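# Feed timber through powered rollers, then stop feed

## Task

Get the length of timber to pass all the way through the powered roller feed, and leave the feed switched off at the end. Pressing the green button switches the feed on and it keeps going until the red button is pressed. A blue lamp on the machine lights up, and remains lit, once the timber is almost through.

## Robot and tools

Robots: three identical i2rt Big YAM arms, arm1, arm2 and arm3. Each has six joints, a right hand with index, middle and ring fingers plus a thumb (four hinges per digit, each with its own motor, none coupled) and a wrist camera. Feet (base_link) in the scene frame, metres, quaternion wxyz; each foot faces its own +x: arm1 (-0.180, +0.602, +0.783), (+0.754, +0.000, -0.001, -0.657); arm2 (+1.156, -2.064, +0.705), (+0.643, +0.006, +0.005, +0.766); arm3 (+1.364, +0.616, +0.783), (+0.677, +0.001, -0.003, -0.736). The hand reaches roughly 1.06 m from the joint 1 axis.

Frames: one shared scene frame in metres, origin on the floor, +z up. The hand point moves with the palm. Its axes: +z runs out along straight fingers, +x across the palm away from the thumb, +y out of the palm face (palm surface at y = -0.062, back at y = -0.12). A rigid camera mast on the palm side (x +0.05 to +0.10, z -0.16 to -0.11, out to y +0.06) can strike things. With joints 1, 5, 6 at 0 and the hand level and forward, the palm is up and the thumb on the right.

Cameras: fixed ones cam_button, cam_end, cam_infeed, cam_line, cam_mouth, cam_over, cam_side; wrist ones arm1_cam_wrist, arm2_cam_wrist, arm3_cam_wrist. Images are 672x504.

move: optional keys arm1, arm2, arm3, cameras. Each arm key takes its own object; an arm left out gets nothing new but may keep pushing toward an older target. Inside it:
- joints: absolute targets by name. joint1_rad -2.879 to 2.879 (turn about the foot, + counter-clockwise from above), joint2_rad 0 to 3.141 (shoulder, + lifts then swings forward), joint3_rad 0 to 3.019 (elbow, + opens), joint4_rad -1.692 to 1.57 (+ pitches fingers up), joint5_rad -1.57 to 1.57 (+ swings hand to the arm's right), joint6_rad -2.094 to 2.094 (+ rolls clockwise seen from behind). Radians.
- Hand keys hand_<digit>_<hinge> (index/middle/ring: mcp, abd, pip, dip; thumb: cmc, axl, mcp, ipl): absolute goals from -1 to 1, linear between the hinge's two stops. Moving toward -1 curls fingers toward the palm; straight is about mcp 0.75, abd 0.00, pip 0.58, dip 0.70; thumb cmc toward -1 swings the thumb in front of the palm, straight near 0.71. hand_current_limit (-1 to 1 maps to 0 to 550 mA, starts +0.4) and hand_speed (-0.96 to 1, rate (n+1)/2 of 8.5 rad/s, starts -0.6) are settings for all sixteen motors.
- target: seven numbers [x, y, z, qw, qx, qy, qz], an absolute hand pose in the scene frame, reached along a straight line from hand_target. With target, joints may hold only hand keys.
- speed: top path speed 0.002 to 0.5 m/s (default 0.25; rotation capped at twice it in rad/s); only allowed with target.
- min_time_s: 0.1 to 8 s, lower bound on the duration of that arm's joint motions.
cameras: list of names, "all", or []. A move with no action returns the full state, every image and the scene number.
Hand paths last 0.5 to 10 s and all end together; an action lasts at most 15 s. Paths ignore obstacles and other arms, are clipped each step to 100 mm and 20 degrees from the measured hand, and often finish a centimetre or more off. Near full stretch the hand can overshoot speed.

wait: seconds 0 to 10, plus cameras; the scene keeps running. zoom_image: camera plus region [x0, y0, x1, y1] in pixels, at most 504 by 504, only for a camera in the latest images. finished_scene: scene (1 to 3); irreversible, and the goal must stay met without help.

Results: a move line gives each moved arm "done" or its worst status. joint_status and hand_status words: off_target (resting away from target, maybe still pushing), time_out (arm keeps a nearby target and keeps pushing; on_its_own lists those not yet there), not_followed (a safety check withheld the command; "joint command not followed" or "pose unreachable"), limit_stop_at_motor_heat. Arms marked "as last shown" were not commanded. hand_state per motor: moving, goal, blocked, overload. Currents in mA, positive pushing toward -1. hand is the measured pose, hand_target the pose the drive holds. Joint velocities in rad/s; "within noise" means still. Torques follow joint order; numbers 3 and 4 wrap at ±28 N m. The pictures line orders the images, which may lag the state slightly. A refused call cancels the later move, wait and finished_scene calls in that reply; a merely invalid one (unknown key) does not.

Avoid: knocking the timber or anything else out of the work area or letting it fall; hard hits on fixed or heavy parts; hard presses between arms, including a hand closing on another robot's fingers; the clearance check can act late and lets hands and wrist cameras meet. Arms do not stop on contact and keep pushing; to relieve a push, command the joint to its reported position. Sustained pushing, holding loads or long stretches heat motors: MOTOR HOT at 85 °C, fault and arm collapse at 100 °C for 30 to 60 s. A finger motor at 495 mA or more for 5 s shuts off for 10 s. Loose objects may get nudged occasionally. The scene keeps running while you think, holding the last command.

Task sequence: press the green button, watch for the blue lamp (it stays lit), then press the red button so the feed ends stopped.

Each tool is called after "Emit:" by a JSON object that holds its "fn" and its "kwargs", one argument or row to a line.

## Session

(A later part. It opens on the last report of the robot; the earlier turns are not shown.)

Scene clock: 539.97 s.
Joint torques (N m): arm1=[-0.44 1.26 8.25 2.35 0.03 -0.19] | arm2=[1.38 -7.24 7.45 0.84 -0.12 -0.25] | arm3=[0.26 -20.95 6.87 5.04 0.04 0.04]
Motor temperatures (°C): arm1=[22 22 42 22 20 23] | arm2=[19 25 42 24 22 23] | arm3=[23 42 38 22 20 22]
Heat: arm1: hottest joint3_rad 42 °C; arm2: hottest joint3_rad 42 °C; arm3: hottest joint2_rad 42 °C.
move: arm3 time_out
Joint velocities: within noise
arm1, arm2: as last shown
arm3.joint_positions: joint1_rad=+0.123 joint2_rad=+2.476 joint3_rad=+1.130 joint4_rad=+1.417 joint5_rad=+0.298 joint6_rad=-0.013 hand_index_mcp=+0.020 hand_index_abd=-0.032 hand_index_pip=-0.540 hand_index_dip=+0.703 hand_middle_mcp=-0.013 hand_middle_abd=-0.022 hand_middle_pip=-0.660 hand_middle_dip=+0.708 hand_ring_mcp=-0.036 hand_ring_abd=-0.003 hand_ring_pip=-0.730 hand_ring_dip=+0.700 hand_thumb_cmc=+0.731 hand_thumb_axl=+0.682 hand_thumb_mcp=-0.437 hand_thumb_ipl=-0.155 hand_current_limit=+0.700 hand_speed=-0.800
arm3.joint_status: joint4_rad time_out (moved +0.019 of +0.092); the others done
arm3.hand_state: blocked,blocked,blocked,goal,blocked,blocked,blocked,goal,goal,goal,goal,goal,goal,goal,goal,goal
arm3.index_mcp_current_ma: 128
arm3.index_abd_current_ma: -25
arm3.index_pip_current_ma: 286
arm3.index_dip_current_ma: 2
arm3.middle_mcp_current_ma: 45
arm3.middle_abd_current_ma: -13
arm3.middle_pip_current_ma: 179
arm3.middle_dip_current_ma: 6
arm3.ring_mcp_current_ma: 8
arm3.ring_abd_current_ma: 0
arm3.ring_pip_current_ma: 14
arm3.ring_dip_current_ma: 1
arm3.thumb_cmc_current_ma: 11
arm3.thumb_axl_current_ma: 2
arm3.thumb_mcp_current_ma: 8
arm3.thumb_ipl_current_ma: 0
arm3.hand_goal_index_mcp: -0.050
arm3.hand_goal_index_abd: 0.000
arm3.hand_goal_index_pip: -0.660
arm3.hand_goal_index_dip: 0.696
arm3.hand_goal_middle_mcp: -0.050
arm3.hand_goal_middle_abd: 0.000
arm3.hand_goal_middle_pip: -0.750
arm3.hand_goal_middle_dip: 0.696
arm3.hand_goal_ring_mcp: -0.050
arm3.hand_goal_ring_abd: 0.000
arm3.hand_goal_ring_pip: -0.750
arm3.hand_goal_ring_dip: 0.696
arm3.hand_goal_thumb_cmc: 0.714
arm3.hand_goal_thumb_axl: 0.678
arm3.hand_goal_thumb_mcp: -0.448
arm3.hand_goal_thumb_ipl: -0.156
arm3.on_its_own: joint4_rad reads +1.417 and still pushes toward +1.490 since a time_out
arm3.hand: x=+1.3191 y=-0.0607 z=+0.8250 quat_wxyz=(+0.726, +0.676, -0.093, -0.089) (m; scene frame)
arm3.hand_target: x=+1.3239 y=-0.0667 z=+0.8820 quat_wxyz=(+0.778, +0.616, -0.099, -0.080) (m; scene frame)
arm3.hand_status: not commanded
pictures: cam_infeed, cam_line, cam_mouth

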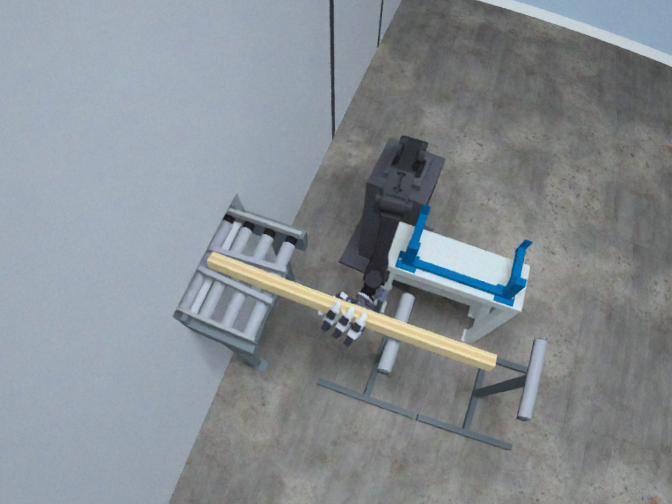

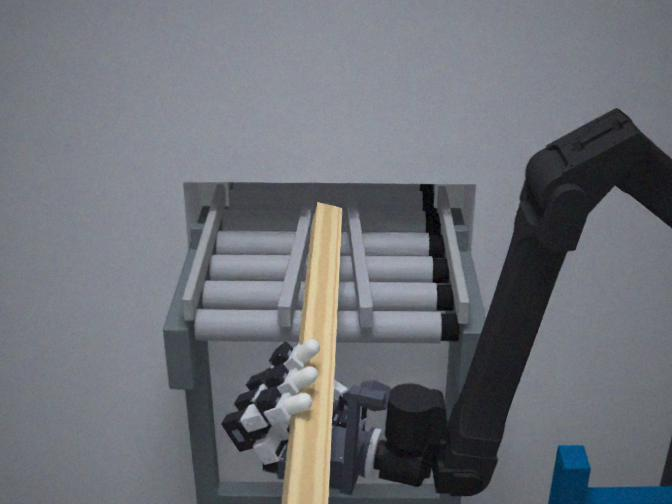

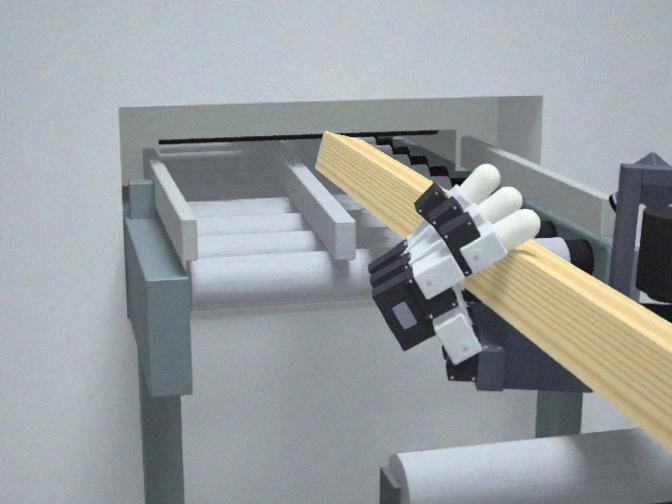

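Emit:
{"fn": "move", "kwargs": {
  "arm3": {"joints": {"joint1_rad": 0.13, "joint2_rad": 2.475, "joint3_rad": 1.165, "joint4_rad": 1.51, "joint5_rad": 0.275, "joint6_rad": -0.02}, "min_time_s": 2},
  "cameras": ["cam_line", "cam_mouth"]
}}

Emit:
{"fn": "zoom_image", "kwargs": {
  "camera": "cam_line",
  "region": [170, 160, 490, 400]
}}

Scene clock: 562.53 s.
Joint torques (N m): arm1=[-0.44 1.26 8.25 2.35 0.03 -0.19] | arm2=[1.85 -7.65 7.34 0.88 -0.12 -0.31] | arm3=[0.38 -20.89 5.46 5.07 -0.11 0.04]
Motor temperatures (°C): arm1=[22 22 43 22 20 23] | arm2=[19 25 43 24 22 23] | arm3=[23 45 37 22 20 22]
Heat: arm1: hottest joint3_rad 43 °C; arm2: hottest joint3_rad 43 °C; arm3: hottest joint2_rad 45 °C.
move: arm3 time_out
Joint velocities: within noise
arm1: as last shown
arm2.joint_positions: joint1_rad=+0.457 joint2_rad=+1.193 joint3_rad=+1.167 joint4_rad=-1.557 joint5_rad=+0.002 joint6_rad=+0.009 hand_index_mcp=+0.755 hand_index_abd=+0.001 hand_index_pip=+0.577 hand_index_dip=+0.696 hand_middle_mcp=-0.388 hand_middle_abd=+0.001 hand_middle_pip=-0.748 hand_middle_dip=+0.002 hand_ring_mcp=-0.389 hand_ring_abd=+0.001 hand_ring_pip=-0.748 hand_ring_dip=+0.002 hand_thumb_cmc=+0.715 hand_thumb_axl=+0.677 hand_thumb_mcp=+0.224 hand_thumb_ipl=+0.168 hand_current_limit=+0.700 hand_speed=-0.600
arm2.joint_status: not commanded
arm2.hand_state: goal,goal,goal,goal,goal,goal,goal,goal,goal,goal,goal,goal,goal,goal,goal,goal
arm2.index_mcp_current_ma: 1
arm2.index_abd_current_ma: 0
arm2.index_pip_current_ma: 0
arm2.index_dip_current_ma: 0
arm2.middle_mcp_current_ma: 21
arm2.middle_abd_current_ma: 0
arm2.middle_pip_current_ma: 2
arm2.middle_dip_current_ma: 2
arm2.ring_mcp_current_ma: 17
arm2.ring_abd_current_ma: 0
arm2.ring_pip_current_ma: 1
arm2.ring_dip_current_ma: 2
arm2.thumb_cmc_current_ma: 1
arm2.thumb_axl_current_ma: -1
arm2.thumb_mcp_current_ma: -2
arm2.thumb_ipl_current_ma: 0
arm2.hand_goal_index_mcp: 0.754
arm2.hand_goal_index_abd: 0.000
arm2.hand_goal_index_pip: 0.576
arm2.hand_goal_index_dip: 0.696
arm2.hand_goal_middle_mcp: -0.400
arm2.hand_goal_middle_abd: 0.000
arm2.hand_goal_middle_pip: -0.750
arm2.hand_goal_middle_dip: 0.000
arm2.hand_goal_ring_mcp: -0.400
arm2.hand_goal_ring_abd: 0.000
arm2.hand_goal_ring_pip: -0.750
arm2.hand_goal_ring_dip: 0.000
arm2.hand_goal_thumb_cmc: 0.714
arm2.hand_goal_thumb_axl: 0.678
arm2.hand_goal_thumb_mcp: 0.226
arm2.hand_goal_thumb_ipl: 0.168
arm2.hand: x=+0.9381 y=-1.7197 z=+0.9576 quat_wxyz=(-0.004, -0.306, +0.952, -0.003) (m; scene frame)
arm2.hand_target: x=+0.9319 y=-1.7219 z=+0.9671 quat_wxyz=(-0.010, -0.317, +0.948, +0.012) (m; scene frame)
arm2.hand_status: not commanded
arm3.joint_positions: joint1_rad=+0.123 joint2_rad=+2.513 joint3_rad=+1.130 joint4_rad=+1.436 joint5_rad=+0.278 joint6_rad=-0.013 hand_index_mcp=+0.020 hand_index_abd=-0.032 hand_index_pip=-0.540 hand_index_dip=+0.703 hand_middle_mcp=-0.013 hand_middle_abd=-0.022 hand_middle_pip=-0.660 hand_middle_dip=+0.708 hand_ring_mcp=-0.036 hand_ring_abd=-0.003 hand_ring_pip=-0.730 hand_ring_dip=+0.700 hand_thumb_cmc=+0.731 hand_thumb_axl=+0.682 hand_thumb_mcp=-0.437 hand_thumb_ipl=-0.155 hand_current_limit=+0.700 hand_speed=-0.800
arm3.joint_status: joint4_rad time_out (moved +0.019 of +0.093); the others done
arm3.hand_state: blocked,blocked,blocked,goal,blocked,blocked,blocked,goal,goal,goal,goal,goal,goal,goal,goal,goal
arm3.index_mcp_current_ma: 128
arm3.index_abd_current_ma: -25
arm3.index_pip_current_ma: 286
arm3.index_dip_current_ma: 2
arm3.middle_mcp_current_ma: 45
arm3.middle_abd_current_ma: -13
arm3.middle_pip_current_ma: 179
arm3.middle_dip_current_ma: 6
arm3.ring_mcp_current_ma: 8
arm3.ring_abd_current_ma: 0
arm3.ring_pip_current_ma: 14
arm3.ring_dip_current_ma: 1
arm3.thumb_cmc_current_ma: 11
arm3.thumb_axl_current_ma: 2
arm3.thumb_mcp_current_ma: 8
arm3.thumb_ipl_current_ma: 0
arm3.hand_goal_index_mcp: -0.050
arm3.hand_goal_index_abd: 0.000
arm3.hand_goal_index_pip: -0.660
arm3.hand_goal_index_dip: 0.696
arm3.hand_goal_middle_mcp: -0.050
arm3.hand_goal_middle_abd: 0.000
arm3.hand_goal_middle_pip: -0.750
arm3.hand_goal_middle_dip: 0.696
arm3.hand_goal_ring_mcp: -0.050
arm3.hand_goal_ring_abd: 0.000
arm3.hand_goal_ring_pip: -0.750
arm3.hand_goal_ring_dip: 0.696
arm3.hand_goal_thumb_cmc: 0.714
arm3.hand_goal_thumb_axl: 0.678
arm3.hand_goal_thumb_mcp: -0.448
arm3.hand_goal_thumb_ipl: -0.156
arm3.on_its_own: joint4_rad reads +1.436 and still pushes toward +1.510 since a time_out
arm3.hand: x=+1.3223 y=-0.0564 z=+0.8054 quat_wxyz=(+0.721, +0.683, -0.084, -0.083) (m; scene frame)
arm3.hand_target: x=+1.3278 y=-0.0605 z=+0.8575 quat_wxyz=(+0.769, +0.629, -0.087, -0.075) (m; scene frame)
arm3.hand_status: not commanded
pictures: cam_line, cam_mouth

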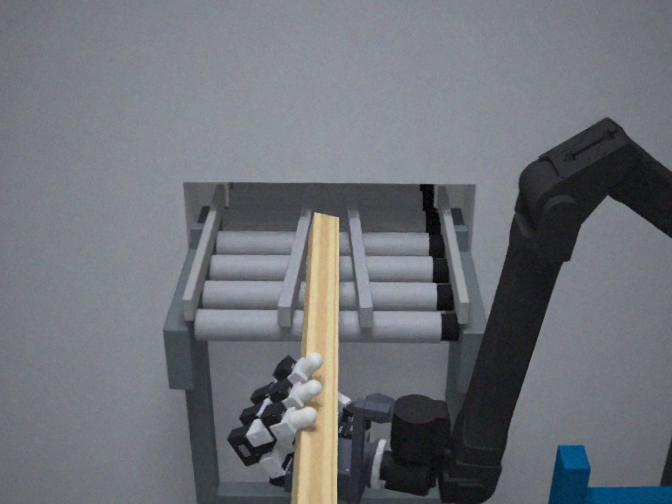

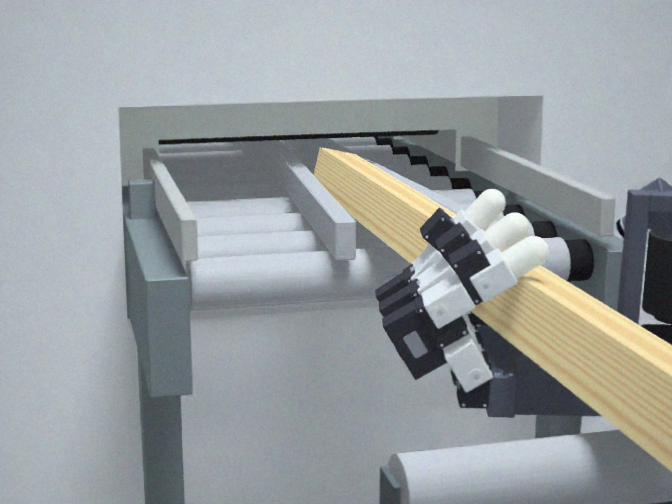

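Scaled by 1.575 from the camera's 672x504 image, which has a finer 960x720 frame.

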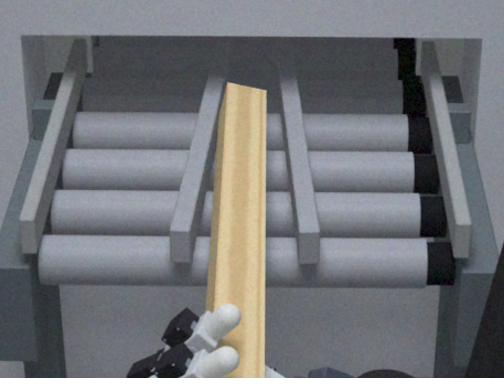

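Emit:
{"fn": "move", "kwargs": {
  "arm3": {"joints": {"joint1_rad": 0.13, "joint2_rad": 2.507, "joint3_rad": 1.143, "joint4_rad": 1.527, "joint5_rad": 0.275, "joint6_rad": -0.01}, "min_time_s": 2},
  "cameras": ["cam_line", "cam_mouth"]
}}

Emit:
{"fn": "zoom_image", "kwargs": {
  "camera": "cam_line",
  "region": [170, 160, 490, 400]
}}

Scene clock: 576.27 s.
Joint torques (N m): arm1=[-0.44 1.26 8.25 2.33 0.03 -0.19] | arm2=[0.97 -8.12 7.53 0.81 -0.09 -0.24] | arm3=[0.38 -20.48 3.71 5.01 -0.09 0.07]
Motor temperatures (°C): arm1=[22 22 43 22 20 23] | arm2=[19 25 43 24 22 23] | arm3=[23 46 36 22 19 22]
Heat: arm1: hottest joint3_rad 43 °C; arm2: hottest joint3_rad 43 °C; arm3: hottest joint2_rad 46 °C.
move: arm3 time_out
Joint velocities: within noise
arm1, arm2: as last shown
arm3.joint_positions: joint1_rad=+0.123 joint2_rad=+2.541 joint3_rad=+1.130 joint4_rad=+1.455 joint5_rad=+0.277 joint6_rad=-0.006 hand_index_mcp=+0.020 hand_index_abd=-0.032 hand_index_pip=-0.540 hand_index_dip=+0.703 hand_middle_mcp=-0.013 hand_middle_abd=-0.022 hand_middle_pip=-0.660 hand_middle_dip=+0.708 hand_ring_mcp=-0.036 hand_ring_abd=-0.003 hand_ring_pip=-0.730 hand_ring_dip=+0.700 hand_thumb_cmc=+0.731 hand_thumb_axl=+0.682 hand_thumb_mcp=-0.437 hand_thumb_ipl=-0.155 hand_current_limit=+0.700 hand_speed=-0.800
arm3.joint_status: joint4_rad time_out (moved +0.019 of +0.091); the others done
arm3.hand_state: blocked,blocked,blocked,goal,blocked,blocked,blocked,goal,goal,goal,goal,goal,goal,goal,goal,goal
arm3.index_mcp_current_ma: 128
arm3.index_abd_current_ma: -25
arm3.index_pip_current_ma: 286
arm3.index_dip_current_ma: 2
arm3.middle_mcp_current_ma: 45
arm3.middle_abd_current_ma: -13
arm3.middle_pip_current_ma: 179
arm3.middle_dip_current_ma: 6
arm3.ring_mcp_current_ma: 8
arm3.ring_abd_current_ma: 0
arm3.ring_pip_current_ma: 14
arm3.ring_dip_current_ma: 1
arm3.thumb_cmc_current_ma: 11
arm3.thumb_axl_current_ma: 2
arm3.thumb_mcp_current_ma: 8
arm3.thumb_ipl_current_ma: 0
arm3.hand_goal_index_mcp: -0.050
arm3.hand_goal_index_abd: 0.000
arm3.hand_goal_index_pip: -0.660
arm3.hand_goal_index_dip: 0.696
arm3.hand_goal_middle_mcp: -0.050
arm3.hand_goal_middle_abd: 0.000
arm3.hand_goal_middle_pip: -0.750
arm3.hand_goal_middle_dip: 0.696
arm3.hand_goal_ring_mcp: -0.050
arm3.hand_goal_ring_abd: 0.000
arm3.hand_goal_ring_pip: -0.750
arm3.hand_goal_ring_dip: 0.696
arm3.hand_goal_thumb_cmc: 0.714
arm3.hand_goal_thumb_axl: 0.678
arm3.hand_goal_thumb_mcp: -0.448
arm3.hand_goal_thumb_ipl: -0.156
arm3.on_its_own: joint4_rad reads +1.455 and still pushes toward +1.527 since a time_out
arm3.hand: x=+1.3218 y=-0.0513 z=+0.7916 quat_wxyz=(+0.718, +0.686, -0.086, -0.081) (m; scene frame)
arm3.hand_target: x=+1.3266 y=-0.0506 z=+0.8335 quat_wxyz=(+0.758, +0.643, -0.088, -0.073) (m; scene frame)
arm3.hand_status: not commanded
pictures: cam_line, cam_mouth

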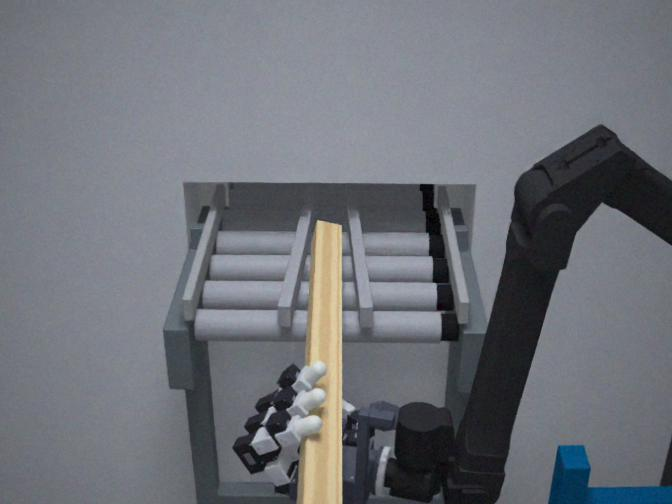

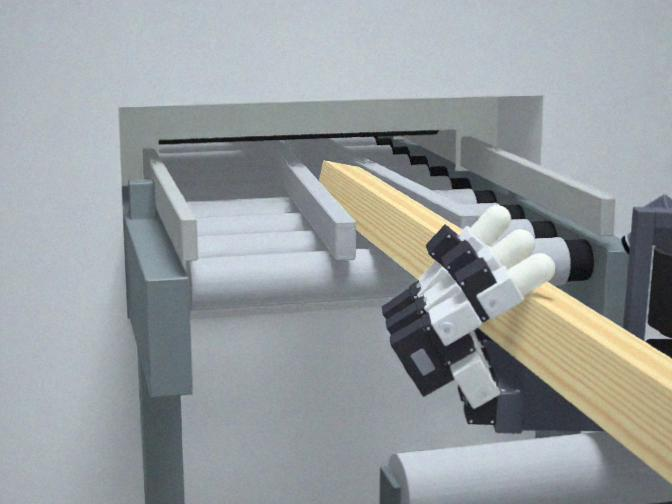

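Scaled by 1.575 from the camera's 672x504 image, which has a finer 960x720 frame.

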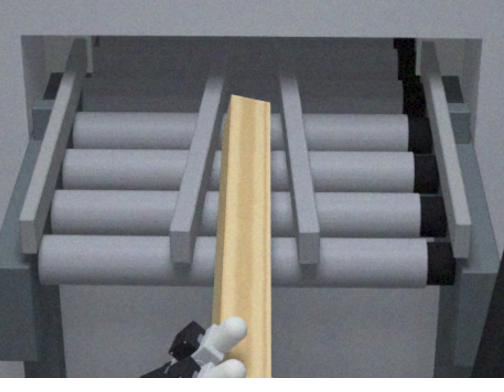

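Emit:
{"fn": "move", "kwargs": {
  "arm3": {"joints": {"joint1_rad": 0.125, "joint2_rad": 2.535, "joint3_rad": 1.148, "joint4_rad": 1.545, "joint5_rad": 0.27, "joint6_rad": -0.01}, "min_time_s": 2},
  "cameras": ["cam_line", "cam_mouth"]
}}

Emit:
{"fn": "zoom_image", "kwargs": {
  "camera": "cam_line",
  "region": [170, 160, 490, 400]
}}

Scene clock: 589.73 s.
Joint torques (N m): arm1=[-0.44 1.26 8.25 2.35 0.03 -0.19] | arm2=[1.32 -7.47 7.25 0.87 -0.14 -0.26] | arm3=[-0.09 -19.14 3.99 4.67 -0.09 0.08]
Motor temperatures (°C): arm1=[22 22 43 22 20 23] | arm2=[19 25 43 24 22 23] | arm3=[23 46 35 22 19 22]
Heat: arm1: hottest joint3_rad 43 °C; arm2: hottest joint3_rad 43 °C; arm3: hottest joint2_rad 46 °C.
move: arm3 time_out
Joint velocities: within noise
arm1, arm2: as last shown
arm3.joint_positions: joint1_rad=+0.123 joint2_rad=+2.554 joint3_rad=+1.130 joint4_rad=+1.482 joint5_rad=+0.272 joint6_rad=-0.008 hand_index_mcp=+0.020 hand_index_abd=-0.032 hand_index_pip=-0.540 hand_index_dip=+0.703 hand_middle_mcp=-0.013 hand_middle_abd=-0.022 hand_middle_pip=-0.660 hand_middle_dip=+0.708 hand_ring_mcp=-0.036 hand_ring_abd=-0.003 hand_ring_pip=-0.730 hand_ring_dip=+0.700 hand_thumb_cmc=+0.731 hand_thumb_axl=+0.682 hand_thumb_mcp=-0.437 hand_thumb_ipl=-0.155 hand_current_limit=+0.700 hand_speed=-0.800
arm3.joint_status: joint4_rad time_out (moved +0.027 of +0.090); the others done
arm3.hand_state: blocked,blocked,blocked,goal,blocked,blocked,blocked,goal,goal,goal,goal,goal,goal,goal,goal,goal
arm3.index_mcp_current_ma: 128
arm3.index_abd_current_ma: -25
arm3.index_pip_current_ma: 286
arm3.index_dip_current_ma: 2
arm3.middle_mcp_current_ma: 45
arm3.middle_abd_current_ma: -13
arm3.middle_pip_current_ma: 179
arm3.middle_dip_current_ma: 6
arm3.ring_mcp_current_ma: 8
arm3.ring_abd_current_ma: 0
arm3.ring_pip_current_ma: 14
arm3.ring_dip_current_ma: 1
arm3.thumb_cmc_current_ma: 11
arm3.thumb_axl_current_ma: 2
arm3.thumb_mcp_current_ma: 8
arm3.thumb_ipl_current_ma: 0
arm3.hand_goal_index_mcp: -0.050
arm3.hand_goal_index_abd: 0.000
arm3.hand_goal_index_pip: -0.660
arm3.hand_goal_index_dip: 0.696
arm3.hand_goal_middle_mcp: -0.050
arm3.hand_goal_middle_abd: 0.000
arm3.hand_goal_middle_pip: -0.750
arm3.hand_goal_middle_dip: 0.696
arm3.hand_goal_ring_mcp: -0.050
arm3.hand_goal_ring_abd: 0.000
arm3.hand_goal_ring_pip: -0.750
arm3.hand_goal_ring_dip: 0.696
arm3.hand_goal_thumb_cmc: 0.714
arm3.hand_goal_thumb_axl: 0.678
arm3.hand_goal_thumb_mcp: -0.448
arm3.hand_goal_thumb_ipl: -0.156
arm3.on_its_own: joint4_rad reads +1.482 and still pushes toward +1.545 since a time_out
arm3.hand: x=+1.3226 y=-0.0474 z=+0.7894 quat_wxyz=(+0.723, +0.681, -0.084, -0.079) (m; scene frame)
arm3.hand_target: x=+1.3240 y=-0.0473 z=+0.8209 quat_wxyz=(+0.756, +0.644, -0.088, -0.073) (m; scene frame)
arm3.hand_status: not commanded
pictures: cam_line, cam_mouth

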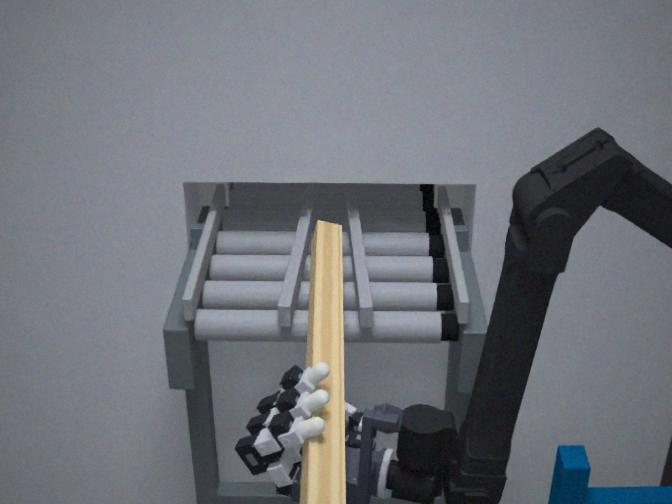

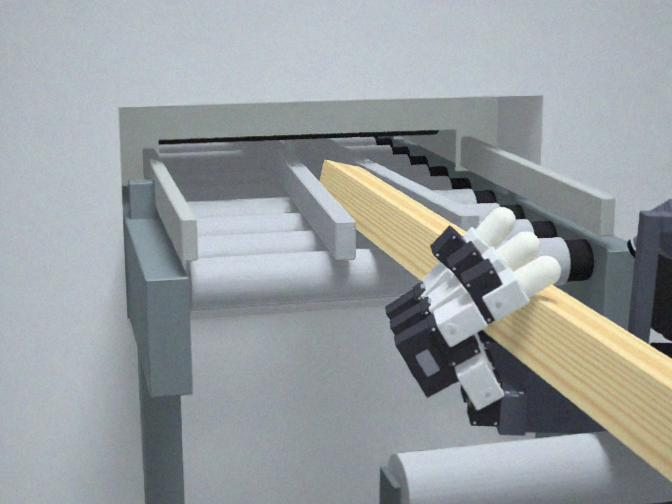

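Scaled by 1.575 from the camera's 672x504 image, which has a finer 960x720 frame.

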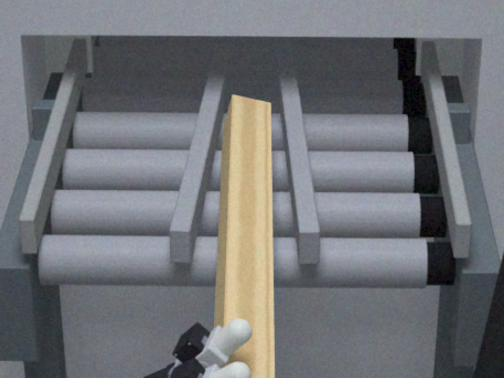

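Emit:
{"fn": "move", "kwargs": {
  "arm3": {"joints": {"joint1_rad": 0.125, "joint2_rad": 2.585, "joint3_rad": 1.17, "joint4_rad": 1.56, "joint5_rad": 0.27, "joint6_rad": -0.01}, "min_time_s": 2},
  "cameras": ["cam_line", "cam_infeed"]
}}

Scene clock: 599.17 s.
Joint torques (N m): arm1=[-0.44 1.2 8.27 2.35 0.03 -0.19] | arm2=[1.55 -7.94 7.39 0.85 -0.13 -0.29] | arm3=[-0.15 -16.5 5.14 3.69 -0.04 0.09]
Motor temperatures (°C): arm1=[22 22 43 22 20 23] | arm2=[19 25 43 24 22 23] | arm3=[23 45 34 22 19 22]
Heat: arm1: hottest joint3_rad 43 °C; arm2: hottest joint3_rad 43 °C; arm3: hottest joint2_rad 45 °C.
move: arm3 done
Joint velocities: within noise
arm1, arm2: as last shown
arm3.joint_positions: joint1_rad=+0.123 joint2_rad=+2.572 joint3_rad=+1.135 joint4_rad=+1.521 joint5_rad=+0.270 joint6_rad=-0.008 hand_index_mcp=+0.020 hand_index_abd=-0.032 hand_index_pip=-0.540 hand_index_dip=+0.703 hand_middle_mcp=-0.013 hand_middle_abd=-0.022 hand_middle_pip=-0.660 hand_middle_dip=+0.708 hand_ring_mcp=-0.036 hand_ring_abd=-0.003 hand_ring_pip=-0.730 hand_ring_dip=+0.700 hand_thumb_cmc=+0.731 hand_thumb_axl=+0.682 hand_thumb_mcp=-0.437 hand_thumb_ipl=-0.155 hand_current_limit=+0.700 hand_speed=-0.800
arm3.joint_status: all done
arm3.hand_state: blocked,blocked,blocked,goal,blocked,blocked,blocked,goal,goal,goal,goal,goal,goal,goal,goal,goal
arm3.index_mcp_current_ma: 128
arm3.index_abd_current_ma: -25
arm3.index_pip_current_ma: 286
arm3.index_dip_current_ma: 2
arm3.middle_mcp_current_ma: 45
arm3.middle_abd_current_ma: -13
arm3.middle_pip_current_ma: 179
arm3.middle_dip_current_ma: 6
arm3.ring_mcp_current_ma: 8
arm3.ring_abd_current_ma: 0
arm3.ring_pip_current_ma: 14
arm3.ring_dip_current_ma: 1
arm3.thumb_cmc_current_ma: 11
arm3.thumb_axl_current_ma: 2
arm3.thumb_mcp_current_ma: 8
arm3.thumb_ipl_current_ma: 0
arm3.hand_goal_index_mcp: -0.050
arm3.hand_goal_index_abd: 0.000
arm3.hand_goal_index_pip: -0.660
arm3.hand_goal_index_dip: 0.696
arm3.hand_goal_middle_mcp: -0.050
arm3.hand_goal_middle_abd: 0.000
arm3.hand_goal_middle_pip: -0.750
arm3.hand_goal_middle_dip: 0.696
arm3.hand_goal_ring_mcp: -0.050
arm3.hand_goal_ring_abd: 0.000
arm3.hand_goal_ring_pip: -0.750
arm3.hand_goal_ring_dip: 0.696
arm3.hand_goal_thumb_cmc: 0.714
arm3.hand_goal_thumb_axl: 0.678
arm3.hand_goal_thumb_mcp: -0.448
arm3.hand_goal_thumb_ipl: -0.156
arm3.hand: x=+1.3228 y=-0.0427 z=+0.7885 quat_wxyz=(+0.732, +0.672, -0.085, -0.077) (m; scene frame)
arm3.hand_target: x=+1.3241 y=-0.0461 z=+0.7985 quat_wxyz=(+0.752, +0.649, -0.087, -0.074) (m; scene frame)
arm3.hand_status: not commanded
pictures: cam_infeed, cam_line

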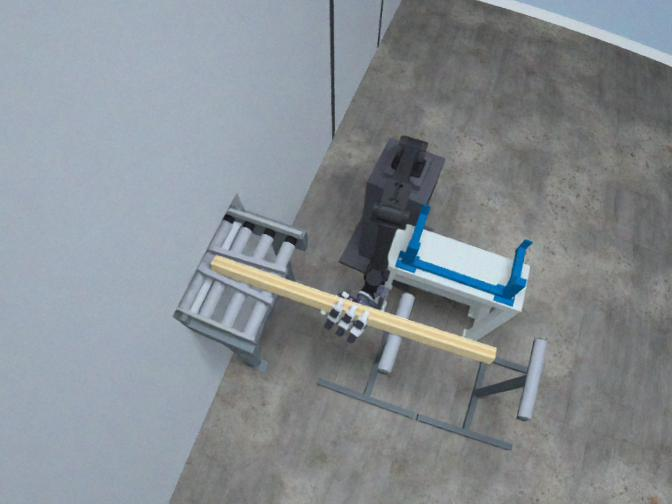

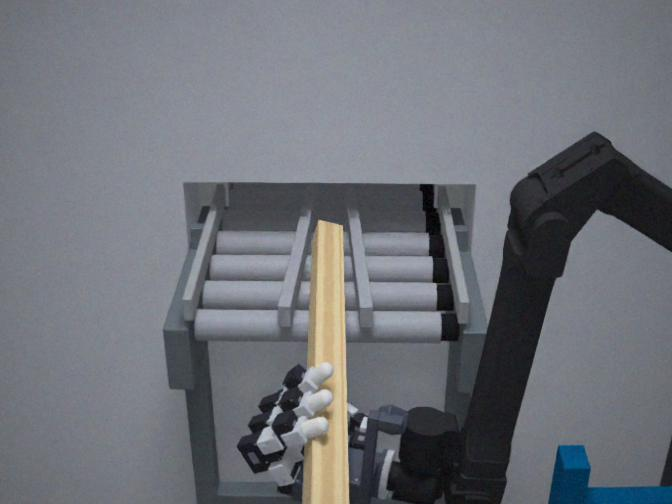

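Emit:
{"fn": "move", "kwargs": {
  "arm3": {"joints": {"joint1_rad": 0.125, "joint2_rad": 2.62, "joint3_rad": 1.2, "joint4_rad": 1.50, "joint5_rad": 0.27, "joint6_rad": -0.01}, "min_time_s": 2},
  "cameras": ["cam_line", "cam_mouth"]
}}

Scene clock: 607.57 s.
Joint torques (N m): arm1=[-0.44 1.2 8.25 2.35 0.03 -0.19] | arm2=[0.97 -7.53 7.5 0.94 -0.11 -0.27] | arm3=[0.03 -14.97 5.81 1.4 -0.43 0.09]
Motor temperatures (°C): arm1=[22 22 43 22 20 23] | arm2=[19 25 43 24 22 23] | arm3=[23 43 33 22 19 22]
Heat: arm1: hottest joint3_rad 43 °C; arm2: hottest joint3_rad 43 °C; arm3: hottest joint2_rad 43 °C.
move: arm3 done
Joint velocities: within noise
arm1, arm2: as last shown
arm3.joint_positions: joint1_rad=+0.123 joint2_rad=+2.582 joint3_rad=+1.156 joint4_rad=+1.521 joint5_rad=+0.281 joint6_rad=-0.008 hand_index_mcp=+0.020 hand_index_abd=-0.032 hand_index_pip=-0.557 hand_index_dip=+0.703 hand_middle_mcp=-0.013 hand_middle_abd=-0.022 hand_middle_pip=-0.683 hand_middle_dip=+0.708 hand_ring_mcp=-0.043 hand_ring_abd=-0.003 hand_ring_pip=-0.749 hand_ring_dip=+0.698 hand_thumb_cmc=+0.732 hand_thumb_axl=+0.674 hand_thumb_mcp=-0.423 hand_thumb_ipl=-0.155 hand_current_limit=+0.700 hand_speed=-0.800
arm3.joint_status: all done
arm3.hand_state: blocked,blocked,blocked,goal,blocked,blocked,blocked,goal,goal,goal,goal,goal,goal,goal,blocked,goal
arm3.index_mcp_current_ma: 128
arm3.index_abd_current_ma: -25
arm3.index_pip_current_ma: 224
arm3.index_dip_current_ma: 2
arm3.middle_mcp_current_ma: 45
arm3.middle_abd_current_ma: -13
arm3.middle_pip_current_ma: 108
arm3.middle_dip_current_ma: 6
arm3.ring_mcp_current_ma: 3
arm3.ring_abd_current_ma: 0
arm3.ring_pip_current_ma: 0
arm3.ring_dip_current_ma: 0
arm3.thumb_cmc_current_ma: 12
arm3.thumb_axl_current_ma: -1
arm3.thumb_mcp_current_ma: 31
arm3.thumb_ipl_current_ma: 0
arm3.hand_goal_index_mcp: -0.050
arm3.hand_goal_index_abd: 0.000
arm3.hand_goal_index_pip: -0.660
arm3.hand_goal_index_dip: 0.696
arm3.hand_goal_middle_mcp: -0.050
arm3.hand_goal_middle_abd: 0.000
arm3.hand_goal_middle_pip: -0.750
arm3.hand_goal_middle_dip: 0.696
arm3.hand_goal_ring_mcp: -0.050
arm3.hand_goal_ring_abd: 0.000
arm3.hand_goal_ring_pip: -0.750
arm3.hand_goal_ring_dip: 0.696
arm3.hand_goal_thumb_cmc: 0.714
arm3.hand_goal_thumb_axl: 0.678
arm3.hand_goal_thumb_mcp: -0.448
arm3.hand_goal_thumb_ipl: -0.156
arm3.on_its_own: hand_middle_pip moved -0.024 toward your old target -0.750
arm3.hand: x=+1.3212 y=-0.0465 z=+0.7880 quat_wxyz=(+0.735, +0.667, -0.089, -0.080) (m; scene frame)
arm3.hand_target: x=+1.3247 y=-0.0562 z=+0.7712 quat_wxyz=(+0.731, +0.673, -0.083, -0.078) (m; scene frame)
arm3.hand_status: not commanded
pictures: cam_line, cam_mouth

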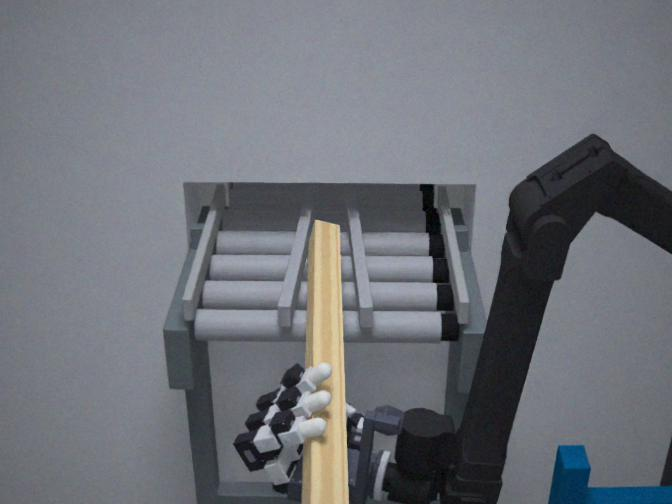

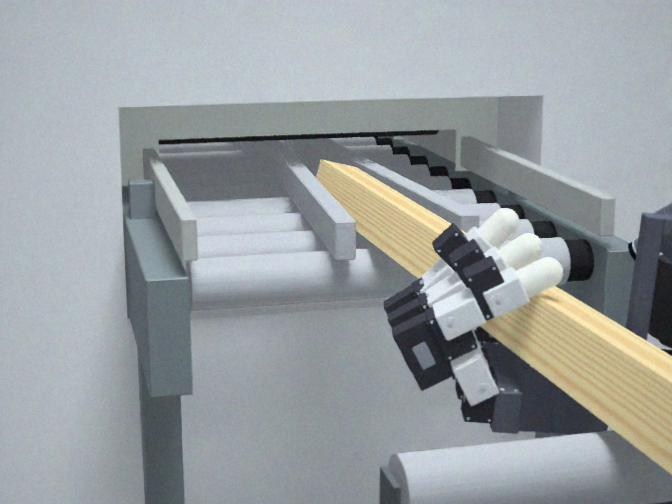

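Emit:
{"fn": "move", "kwargs": {
  "arm3": {"joints": {"hand_index_pip": -0.2, "hand_middle_pip": -0.2, "hand_ring_pip": -0.2}},
  "cameras": ["cam_line", "cam_mouth", "cam_infeed"]
}}

Emit:
{"fn": "zoom_image", "kwargs": {
  "camera": "cam_line",
  "region": [170, 160, 490, 400]
}}

Scene clock: 615.87 s.
Joint torques (N m): arm1=[-0.44 1.2 8.25 2.33 0.03 -0.19] | arm2=[1.2 -7.59 7.47 0.92 -0.12 -0.27] | arm3=[-0.03 -16.09 4.37 1.94 -0.04 0.11]
Motor temperatures (°C): arm1=[22 22 43 22 20 23] | arm2=[19 25 43 24 22 23] | arm3=[23 41 33 21 19 22]
Heat: arm1: hottest joint3_rad 43 °C; arm2: hottest joint3_rad 43 °C; arm3: hottest joint2_rad 41 °C.
move: arm3 done
Joint velocities: within noise
arm1, arm2: as last shown
arm3.joint_positions: joint1_rad=+0.123 joint2_rad=+2.595 joint3_rad=+1.178 joint4_rad=+1.507 joint5_rad=+0.270 joint6_rad=-0.011 hand_index_mcp=-0.039 hand_index_abd=-0.003 hand_index_pip=-0.204 hand_index_dip=+0.697 hand_middle_mcp=-0.042 hand_middle_abd=-0.003 hand_middle_pip=-0.204 hand_middle_dip=+0.698 hand_ring_mcp=-0.044 hand_ring_abd=-0.002 hand_ring_pip=-0.204 hand_ring_dip=+0.698 hand_thumb_cmc=+0.719 hand_thumb_axl=+0.680 hand_thumb_mcp=-0.446 hand_thumb_ipl=-0.155 hand_current_limit=+0.700 hand_speed=-0.800
arm3.joint_status: all done
arm3.hand_state: goal,goal,goal,goal,goal,goal,goal,goal,goal,goal,goal,goal,goal,goal,goal,goal
arm3.index_mcp_current_ma: 6
arm3.index_abd_current_ma: 0
arm3.index_pip_current_ma: -1
arm3.index_dip_current_ma: 0
arm3.middle_mcp_current_ma: 3
arm3.middle_abd_current_ma: -1
arm3.middle_pip_current_ma: -1
arm3.middle_dip_current_ma: 0
arm3.ring_mcp_current_ma: 2
arm3.ring_abd_current_ma: 0
arm3.ring_pip_current_ma: -1
arm3.ring_dip_current_ma: 0
arm3.thumb_cmc_current_ma: 1
arm3.thumb_axl_current_ma: 0
arm3.thumb_mcp_current_ma: 1
arm3.thumb_ipl_current_ma: 0
arm3.hand_goal_index_mcp: -0.050
arm3.hand_goal_index_abd: 0.000
arm3.hand_goal_index_pip: -0.200
arm3.hand_goal_index_dip: 0.696
arm3.hand_goal_middle_mcp: -0.050
arm3.hand_goal_middle_abd: 0.000
arm3.hand_goal_middle_pip: -0.200
arm3.hand_goal_middle_dip: 0.696
arm3.hand_goal_ring_mcp: -0.050
arm3.hand_goal_ring_abd: 0.000
arm3.hand_goal_ring_pip: -0.200
arm3.hand_goal_ring_dip: 0.696
arm3.hand_goal_thumb_cmc: 0.714
arm3.hand_goal_thumb_axl: 0.678
arm3.hand_goal_thumb_mcp: -0.448
arm3.hand_goal_thumb_ipl: -0.156
arm3.on_its_own: hand_index_mcp moved -0.058 to your old target -0.050
arm3.hand: x=+1.3234 y=-0.0529 z=+0.7827 quat_wxyz=(+0.734, +0.670, -0.084, -0.078) (m; scene frame)
arm3.hand_target: x=+1.3247 y=-0.0562 z=+0.7713 quat_wxyz=(+0.731, +0.673, -0.083, -0.078) (m; scene frame)
arm3.hand_status: not commanded
pictures: cam_infeed, cam_line, cam_mouth

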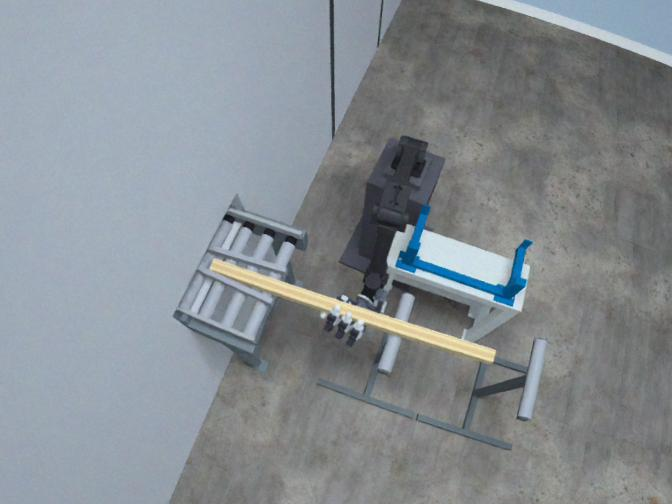

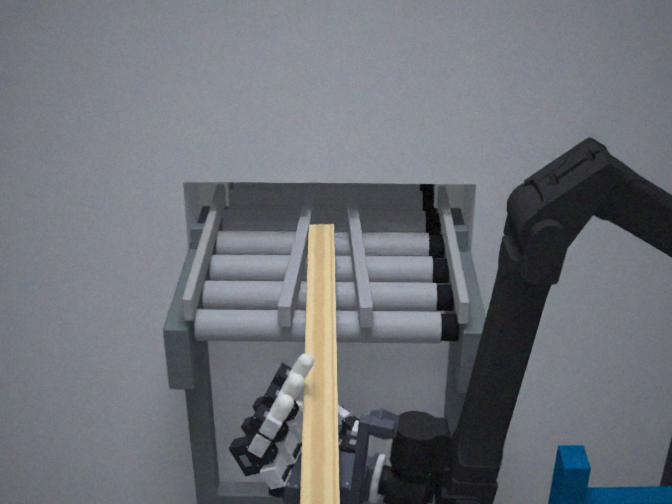

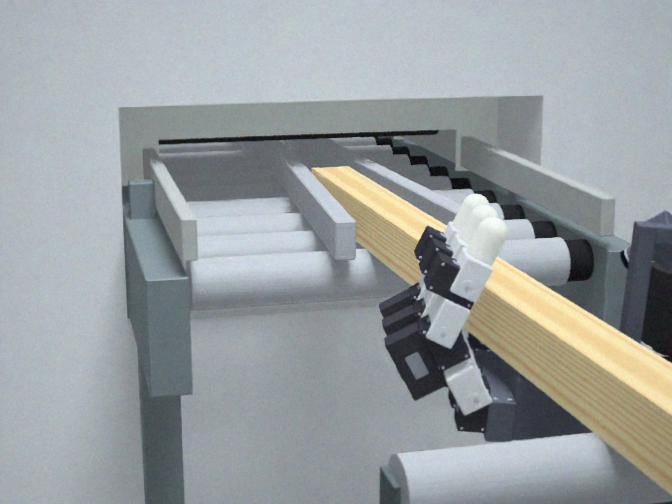

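Scaled by 1.575 from the camera's 672x504 image, which has a finer 960x720 frame.

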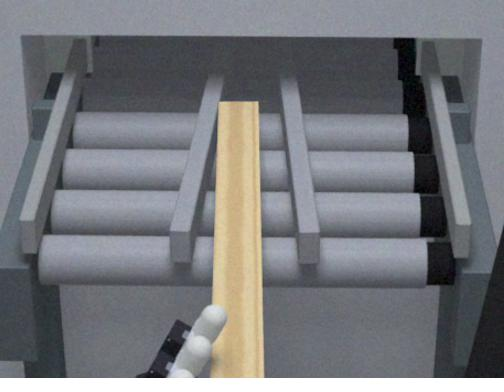

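Emit:
{"fn": "move", "kwargs": {
  "arm3": {"target": [1.323, -0.064, 0.765, 0.7026, 0.7026, -0.080, -0.080], "speed": 0.05},
  "cameras": ["cam_line", "cam_mouth", "cam_button"]
}}

Emit:
{"fn": "zoom_image", "kwargs": {
  "camera": "cam_line",
  "region": [170, 160, 490, 400]
}}

Scene clock: 628.20 s.
Joint torques (N m): arm1=[-0.44 1.26 8.25 2.35 0.03 -0.19] | arm2=[0.97 -7.06 7.54 0.9 -0.1 -0.25] | arm3=[-0.38 -18.84 2.84 1.8 -0.09 0.14]
Motor temperatures (°C): arm1=[22 22 43 22 20 23] | arm2=[19 25 43 24 22 23] | arm3=[23 40 33 21 19 22]
Heat: arm1: hottest joint3_rad 43 °C; arm2: hottest joint3_rad 43 °C; arm3: hottest joint2_rad 40 °C.
move: arm3 done
Joint velocities: within noise
arm1.joint_positions: joint1_rad=-0.771 joint2_rad=+0.644 joint3_rad=+1.563 joint4_rad=-1.166 joint5_rad=+0.108 joint6_rad=+1.072 hand_index_mcp=+0.756 hand_index_abd=+0.001 hand_index_pip=+0.577 hand_index_dip=+0.696 hand_middle_mcp=+0.756 hand_middle_abd=+0.001 hand_middle_pip=+0.577 hand_middle_dip=+0.696 hand_ring_mcp=+0.756 hand_ring_abd=+0.001 hand_ring_pip=+0.577 hand_ring_dip=+0.696 hand_thumb_cmc=+0.715 hand_thumb_axl=+0.677 hand_thumb_mcp=+0.226 hand_thumb_ipl=+0.168 hand_current_limit=+0.400 hand_speed=-0.600
arm1.joint_status: not commanded
arm1.hand_state: goal,goal,goal,goal,goal,goal,goal,goal,goal,goal,goal,goal,goal,goal,goal,goal
arm1.index_mcp_current_ma: 9
arm1.index_abd_current_ma: 3
arm1.index_pip_current_ma: 4
arm1.index_dip_current_ma: 0
arm1.middle_mcp_current_ma: 9
arm1.middle_abd_current_ma: 3
arm1.middle_pip_current_ma: 4
arm1.middle_dip_current_ma: 0
arm1.ring_mcp_current_ma: 9
arm1.ring_abd_current_ma: 3
arm1.ring_pip_current_ma: 4
arm1.ring_dip_current_ma: 0
arm1.thumb_cmc_current_ma: 7
arm1.thumb_axl_current_ma: -4
arm1.thumb_mcp_current_ma: -1
arm1.thumb_ipl_current_ma: -2
arm1.hand_goal_index_mcp: 0.754
arm1.hand_goal_index_abd: 0.000
arm1.hand_goal_index_pip: 0.576
arm1.hand_goal_index_dip: 0.696
arm1.hand_goal_middle_mcp: 0.754
arm1.hand_goal_middle_abd: 0.000
arm1.hand_goal_middle_pip: 0.576
arm1.hand_goal_middle_dip: 0.696
arm1.hand_goal_ring_mcp: 0.754
arm1.hand_goal_ring_abd: 0.000
arm1.hand_goal_ring_pip: 0.576
arm1.hand_goal_ring_dip: 0.696
arm1.hand_goal_thumb_cmc: 0.714
arm1.hand_goal_thumb_axl: 0.678
arm1.hand_goal_thumb_mcp: 0.226
arm1.hand_goal_thumb_ipl: 0.168
arm1.hand: x=-0.4003 y=+0.4821 z=+1.4610 quat_wxyz=(+0.608, +0.492, -0.616, +0.092) (m; scene frame)
arm1.hand_target: x=-0.3972 y=+0.4864 z=+1.4704 quat_wxyz=(+0.617, +0.487, -0.611, +0.095) (m; scene frame)
arm1.hand_status: not commanded
arm2: as last shown
arm3.joint_positions: joint1_rad=+0.123 joint2_rad=+2.595 joint3_rad=+1.178 joint4_rad=+1.418 joint5_rad=+0.268 joint6_rad=-0.011 hand_index_mcp=-0.039 hand_index_abd=-0.003 hand_index_pip=-0.204 hand_index_dip=+0.697 hand_middle_mcp=-0.042 hand_middle_abd=-0.003 hand_middle_pip=-0.204 hand_middle_dip=+0.698 hand_ring_mcp=-0.044 hand_ring_abd=-0.002 hand_ring_pip=-0.204 hand_ring_dip=+0.698 hand_thumb_cmc=+0.719 hand_thumb_axl=+0.680 hand_thumb_mcp=-0.446 hand_thumb_ipl=-0.155 hand_current_limit=+0.700 hand_speed=-0.800
arm3.joint_status: not commanded
arm3.hand_state: goal,goal,goal,goal,goal,goal,goal,goal,goal,goal,goal,goal,goal,goal,goal,goal
arm3.index_mcp_current_ma: 6
arm3.index_abd_current_ma: 0
arm3.index_pip_current_ma: -1
arm3.index_dip_current_ma: 0
arm3.middle_mcp_current_ma: 3
arm3.middle_abd_current_ma: -1
arm3.middle_pip_current_ma: -1
arm3.middle_dip_current_ma: 0
arm3.ring_mcp_current_ma: 2
arm3.ring_abd_current_ma: 0
arm3.ring_pip_current_ma: -1
arm3.ring_dip_current_ma: 0
arm3.thumb_cmc_current_ma: 1
arm3.thumb_axl_current_ma: 0
arm3.thumb_mcp_current_ma: 0
arm3.thumb_ipl_current_ma: 0
arm3.hand_goal_index_mcp: -0.050
arm3.hand_goal_index_abd: 0.000
arm3.hand_goal_index_pip: -0.200
arm3.hand_goal_index_dip: 0.696
arm3.hand_goal_middle_mcp: -0.050
arm3.hand_goal_middle_abd: 0.000
arm3.hand_goal_middle_pip: -0.200
arm3.hand_goal_middle_dip: 0.696
arm3.hand_goal_ring_mcp: -0.050
arm3.hand_goal_ring_abd: 0.000
arm3.hand_goal_ring_pip: -0.200
arm3.hand_goal_ring_dip: 0.696
arm3.hand_goal_thumb_cmc: 0.714
arm3.hand_goal_thumb_axl: 0.678
arm3.hand_goal_thumb_mcp: -0.448
arm3.hand_goal_thumb_ipl: -0.156
arm3.hand: x=+1.3242 y=-0.0615 z=+0.7621 quat_wxyz=(+0.704, +0.701, -0.079, -0.082) (m; scene frame)
arm3.hand_target: x=+1.3229 y=-0.0640 z=+0.7652 quat_wxyz=(+0.703, +0.702, -0.080, -0.080) (m; scene frame)
arm3.hand_status: done (0.004 m and 0.3 deg from the pose sent, 0.021 m and 5.2 deg at the start)
pictures: cam_button, cam_line, cam_mouth

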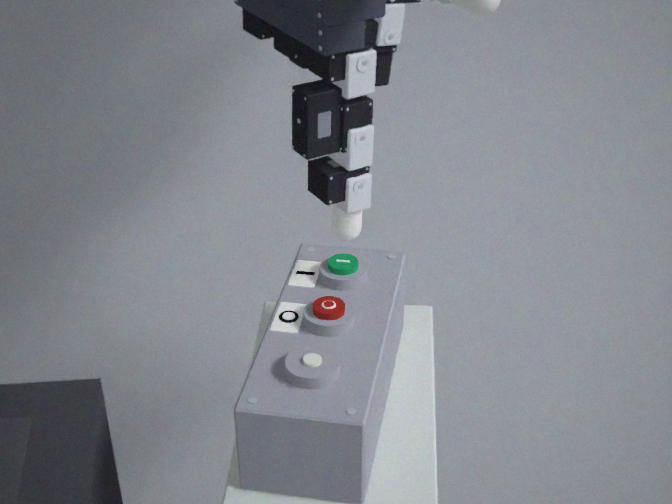

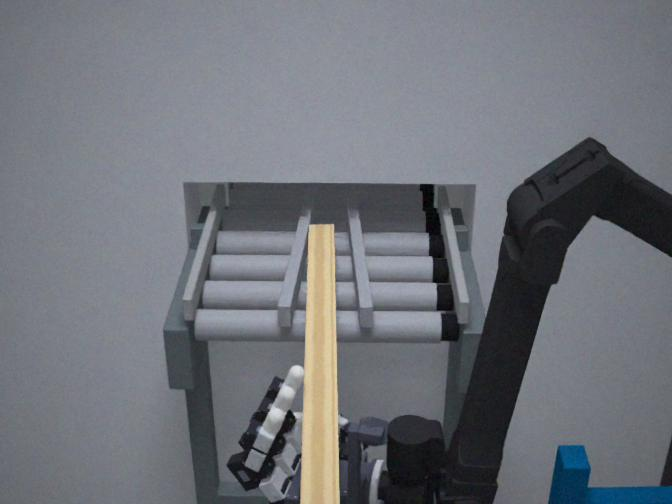

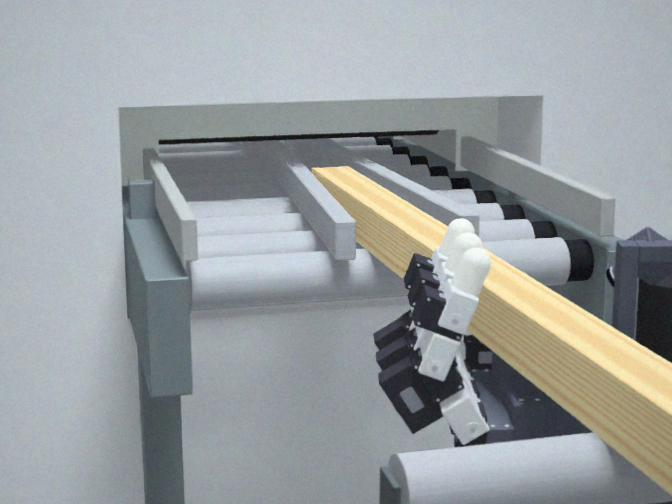

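Scaled by 1.575 from the camera's 672x504 image, which has a finer 960x720 frame.

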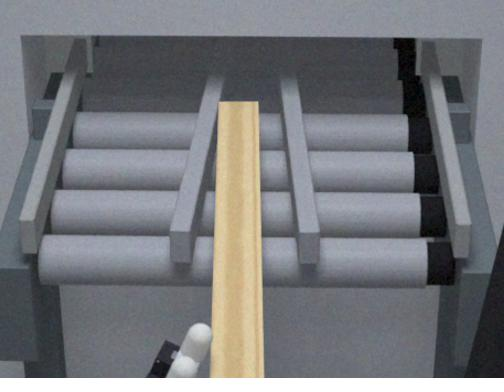

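Emit:
{"fn": "move", "kwargs": {
  "arm2": {"joints": {"joint1_rad": 0.47, "joint2_rad": 1.175, "joint3_rad": 1.11, "joint4_rad": -1.485, "joint5_rad": 0, "joint6_rad": 0}, "min_time_s": 2},
  "cameras": ["cam_button", "cam_line"]
}}

Scene clock: 642.13 s.
Joint torques (N m): arm1=[-0.44 1.2 8.27 2.35 0.03 -0.18] | arm2=[1.32 -7.12 7.12 1.02 -0.11 -0.28] | arm3=[-0.56 -18.9 2.84 1.76 -0.09 0.16]
Motor temperatures (°C): arm1=[22 22 43 22 20 23] | arm2=[19 25 43 24 22 23] | arm3=[23 39 32 21 19 22]
Heat: arm1: hottest joint3_rad 43 °C; arm2: hottest joint3_rad 43 °C; arm3: hottest joint2_rad 39 °C.
move: arm2 done
Joint velocities: within noise
arm1, arm3: as last shown
arm2.joint_positions: joint1_rad=+0.457 joint2_rad=+1.192 joint3_rad=+1.110 joint4_rad=-1.499 joint5_rad=+0.002 joint6_rad=+0.009 hand_index_mcp=+0.755 hand_index_abd=+0.001 hand_index_pip=+0.577 hand_index_dip=+0.696 hand_middle_mcp=-0.388 hand_middle_abd=+0.001 hand_middle_pip=-0.748 hand_middle_dip=+0.002 hand_ring_mcp=-0.389 hand_ring_abd=+0.001 hand_ring_pip=-0.748 hand_ring_dip=+0.002 hand_thumb_cmc=+0.715 hand_thumb_axl=+0.677 hand_thumb_mcp=+0.224 hand_thumb_ipl=+0.168 hand_current_limit=+0.700 hand_speed=-0.600
arm2.joint_status: all done
arm2.hand_state: goal,goal,goal,goal,goal,goal,goal,goal,goal,goal,goal,goal,goal,goal,goal,goal
arm2.index_mcp_current_ma: 1
arm2.index_abd_current_ma: 0
arm2.index_pip_current_ma: 0
arm2.index_dip_current_ma: 0
arm2.middle_mcp_current_ma: 21
arm2.middle_abd_current_ma: 0
arm2.middle_pip_current_ma: 2
arm2.middle_dip_current_ma: 2
arm2.ring_mcp_current_ma: 17
arm2.ring_abd_current_ma: 0
arm2.ring_pip_current_ma: 1
arm2.ring_dip_current_ma: 2
arm2.thumb_cmc_current_ma: 1
arm2.thumb_axl_current_ma: -1
arm2.thumb_mcp_current_ma: -2
arm2.thumb_ipl_current_ma: 0
arm2.hand_goal_index_mcp: 0.754
arm2.hand_goal_index_abd: 0.000
arm2.hand_goal_index_pip: 0.576
arm2.hand_goal_index_dip: 0.696
arm2.hand_goal_middle_mcp: -0.400
arm2.hand_goal_middle_abd: 0.000
arm2.hand_goal_middle_pip: -0.750
arm2.hand_goal_middle_dip: 0.000
arm2.hand_goal_ring_mcp: -0.400
arm2.hand_goal_ring_abd: 0.000
arm2.hand_goal_ring_pip: -0.750
arm2.hand_goal_ring_dip: 0.000
arm2.hand_goal_thumb_cmc: 0.714
arm2.hand_goal_thumb_axl: 0.678
arm2.hand_goal_thumb_mcp: 0.226
arm2.hand_goal_thumb_ipl: 0.168
arm2.hand: x=+0.9384 y=-1.7206 z=+0.9361 quat_wxyz=(-0.005, -0.306, +0.952, -0.003) (m; scene frame)
arm2.hand_target: x=+0.9319 y=-1.7223 z=+0.9444 quat_wxyz=(-0.011, -0.317, +0.948, +0.013) (m; scene frame)
arm2.hand_status: not commanded
pictures: cam_button, cam_line

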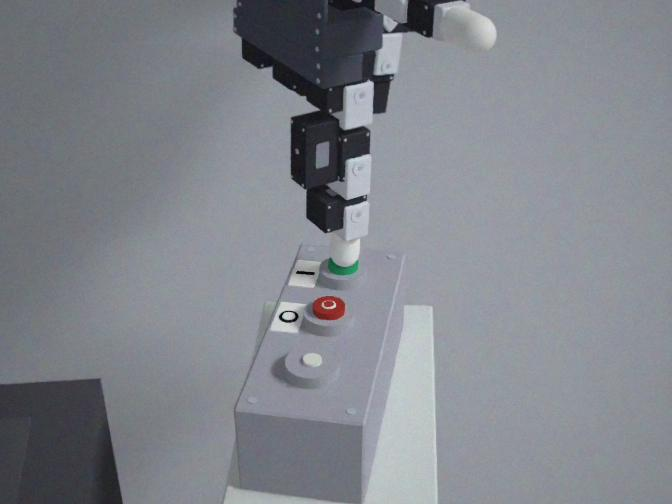

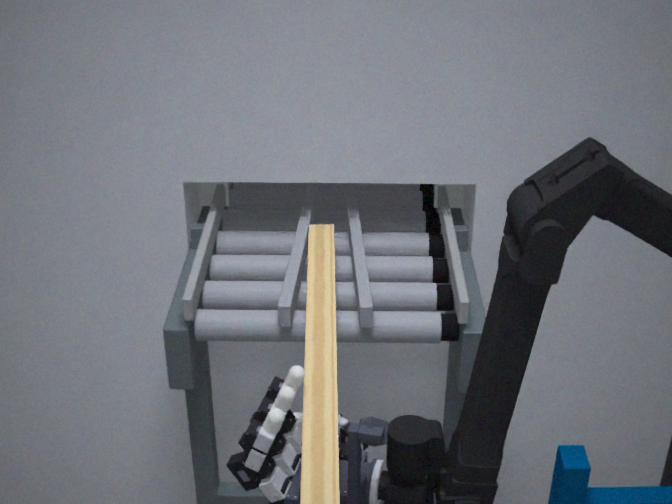

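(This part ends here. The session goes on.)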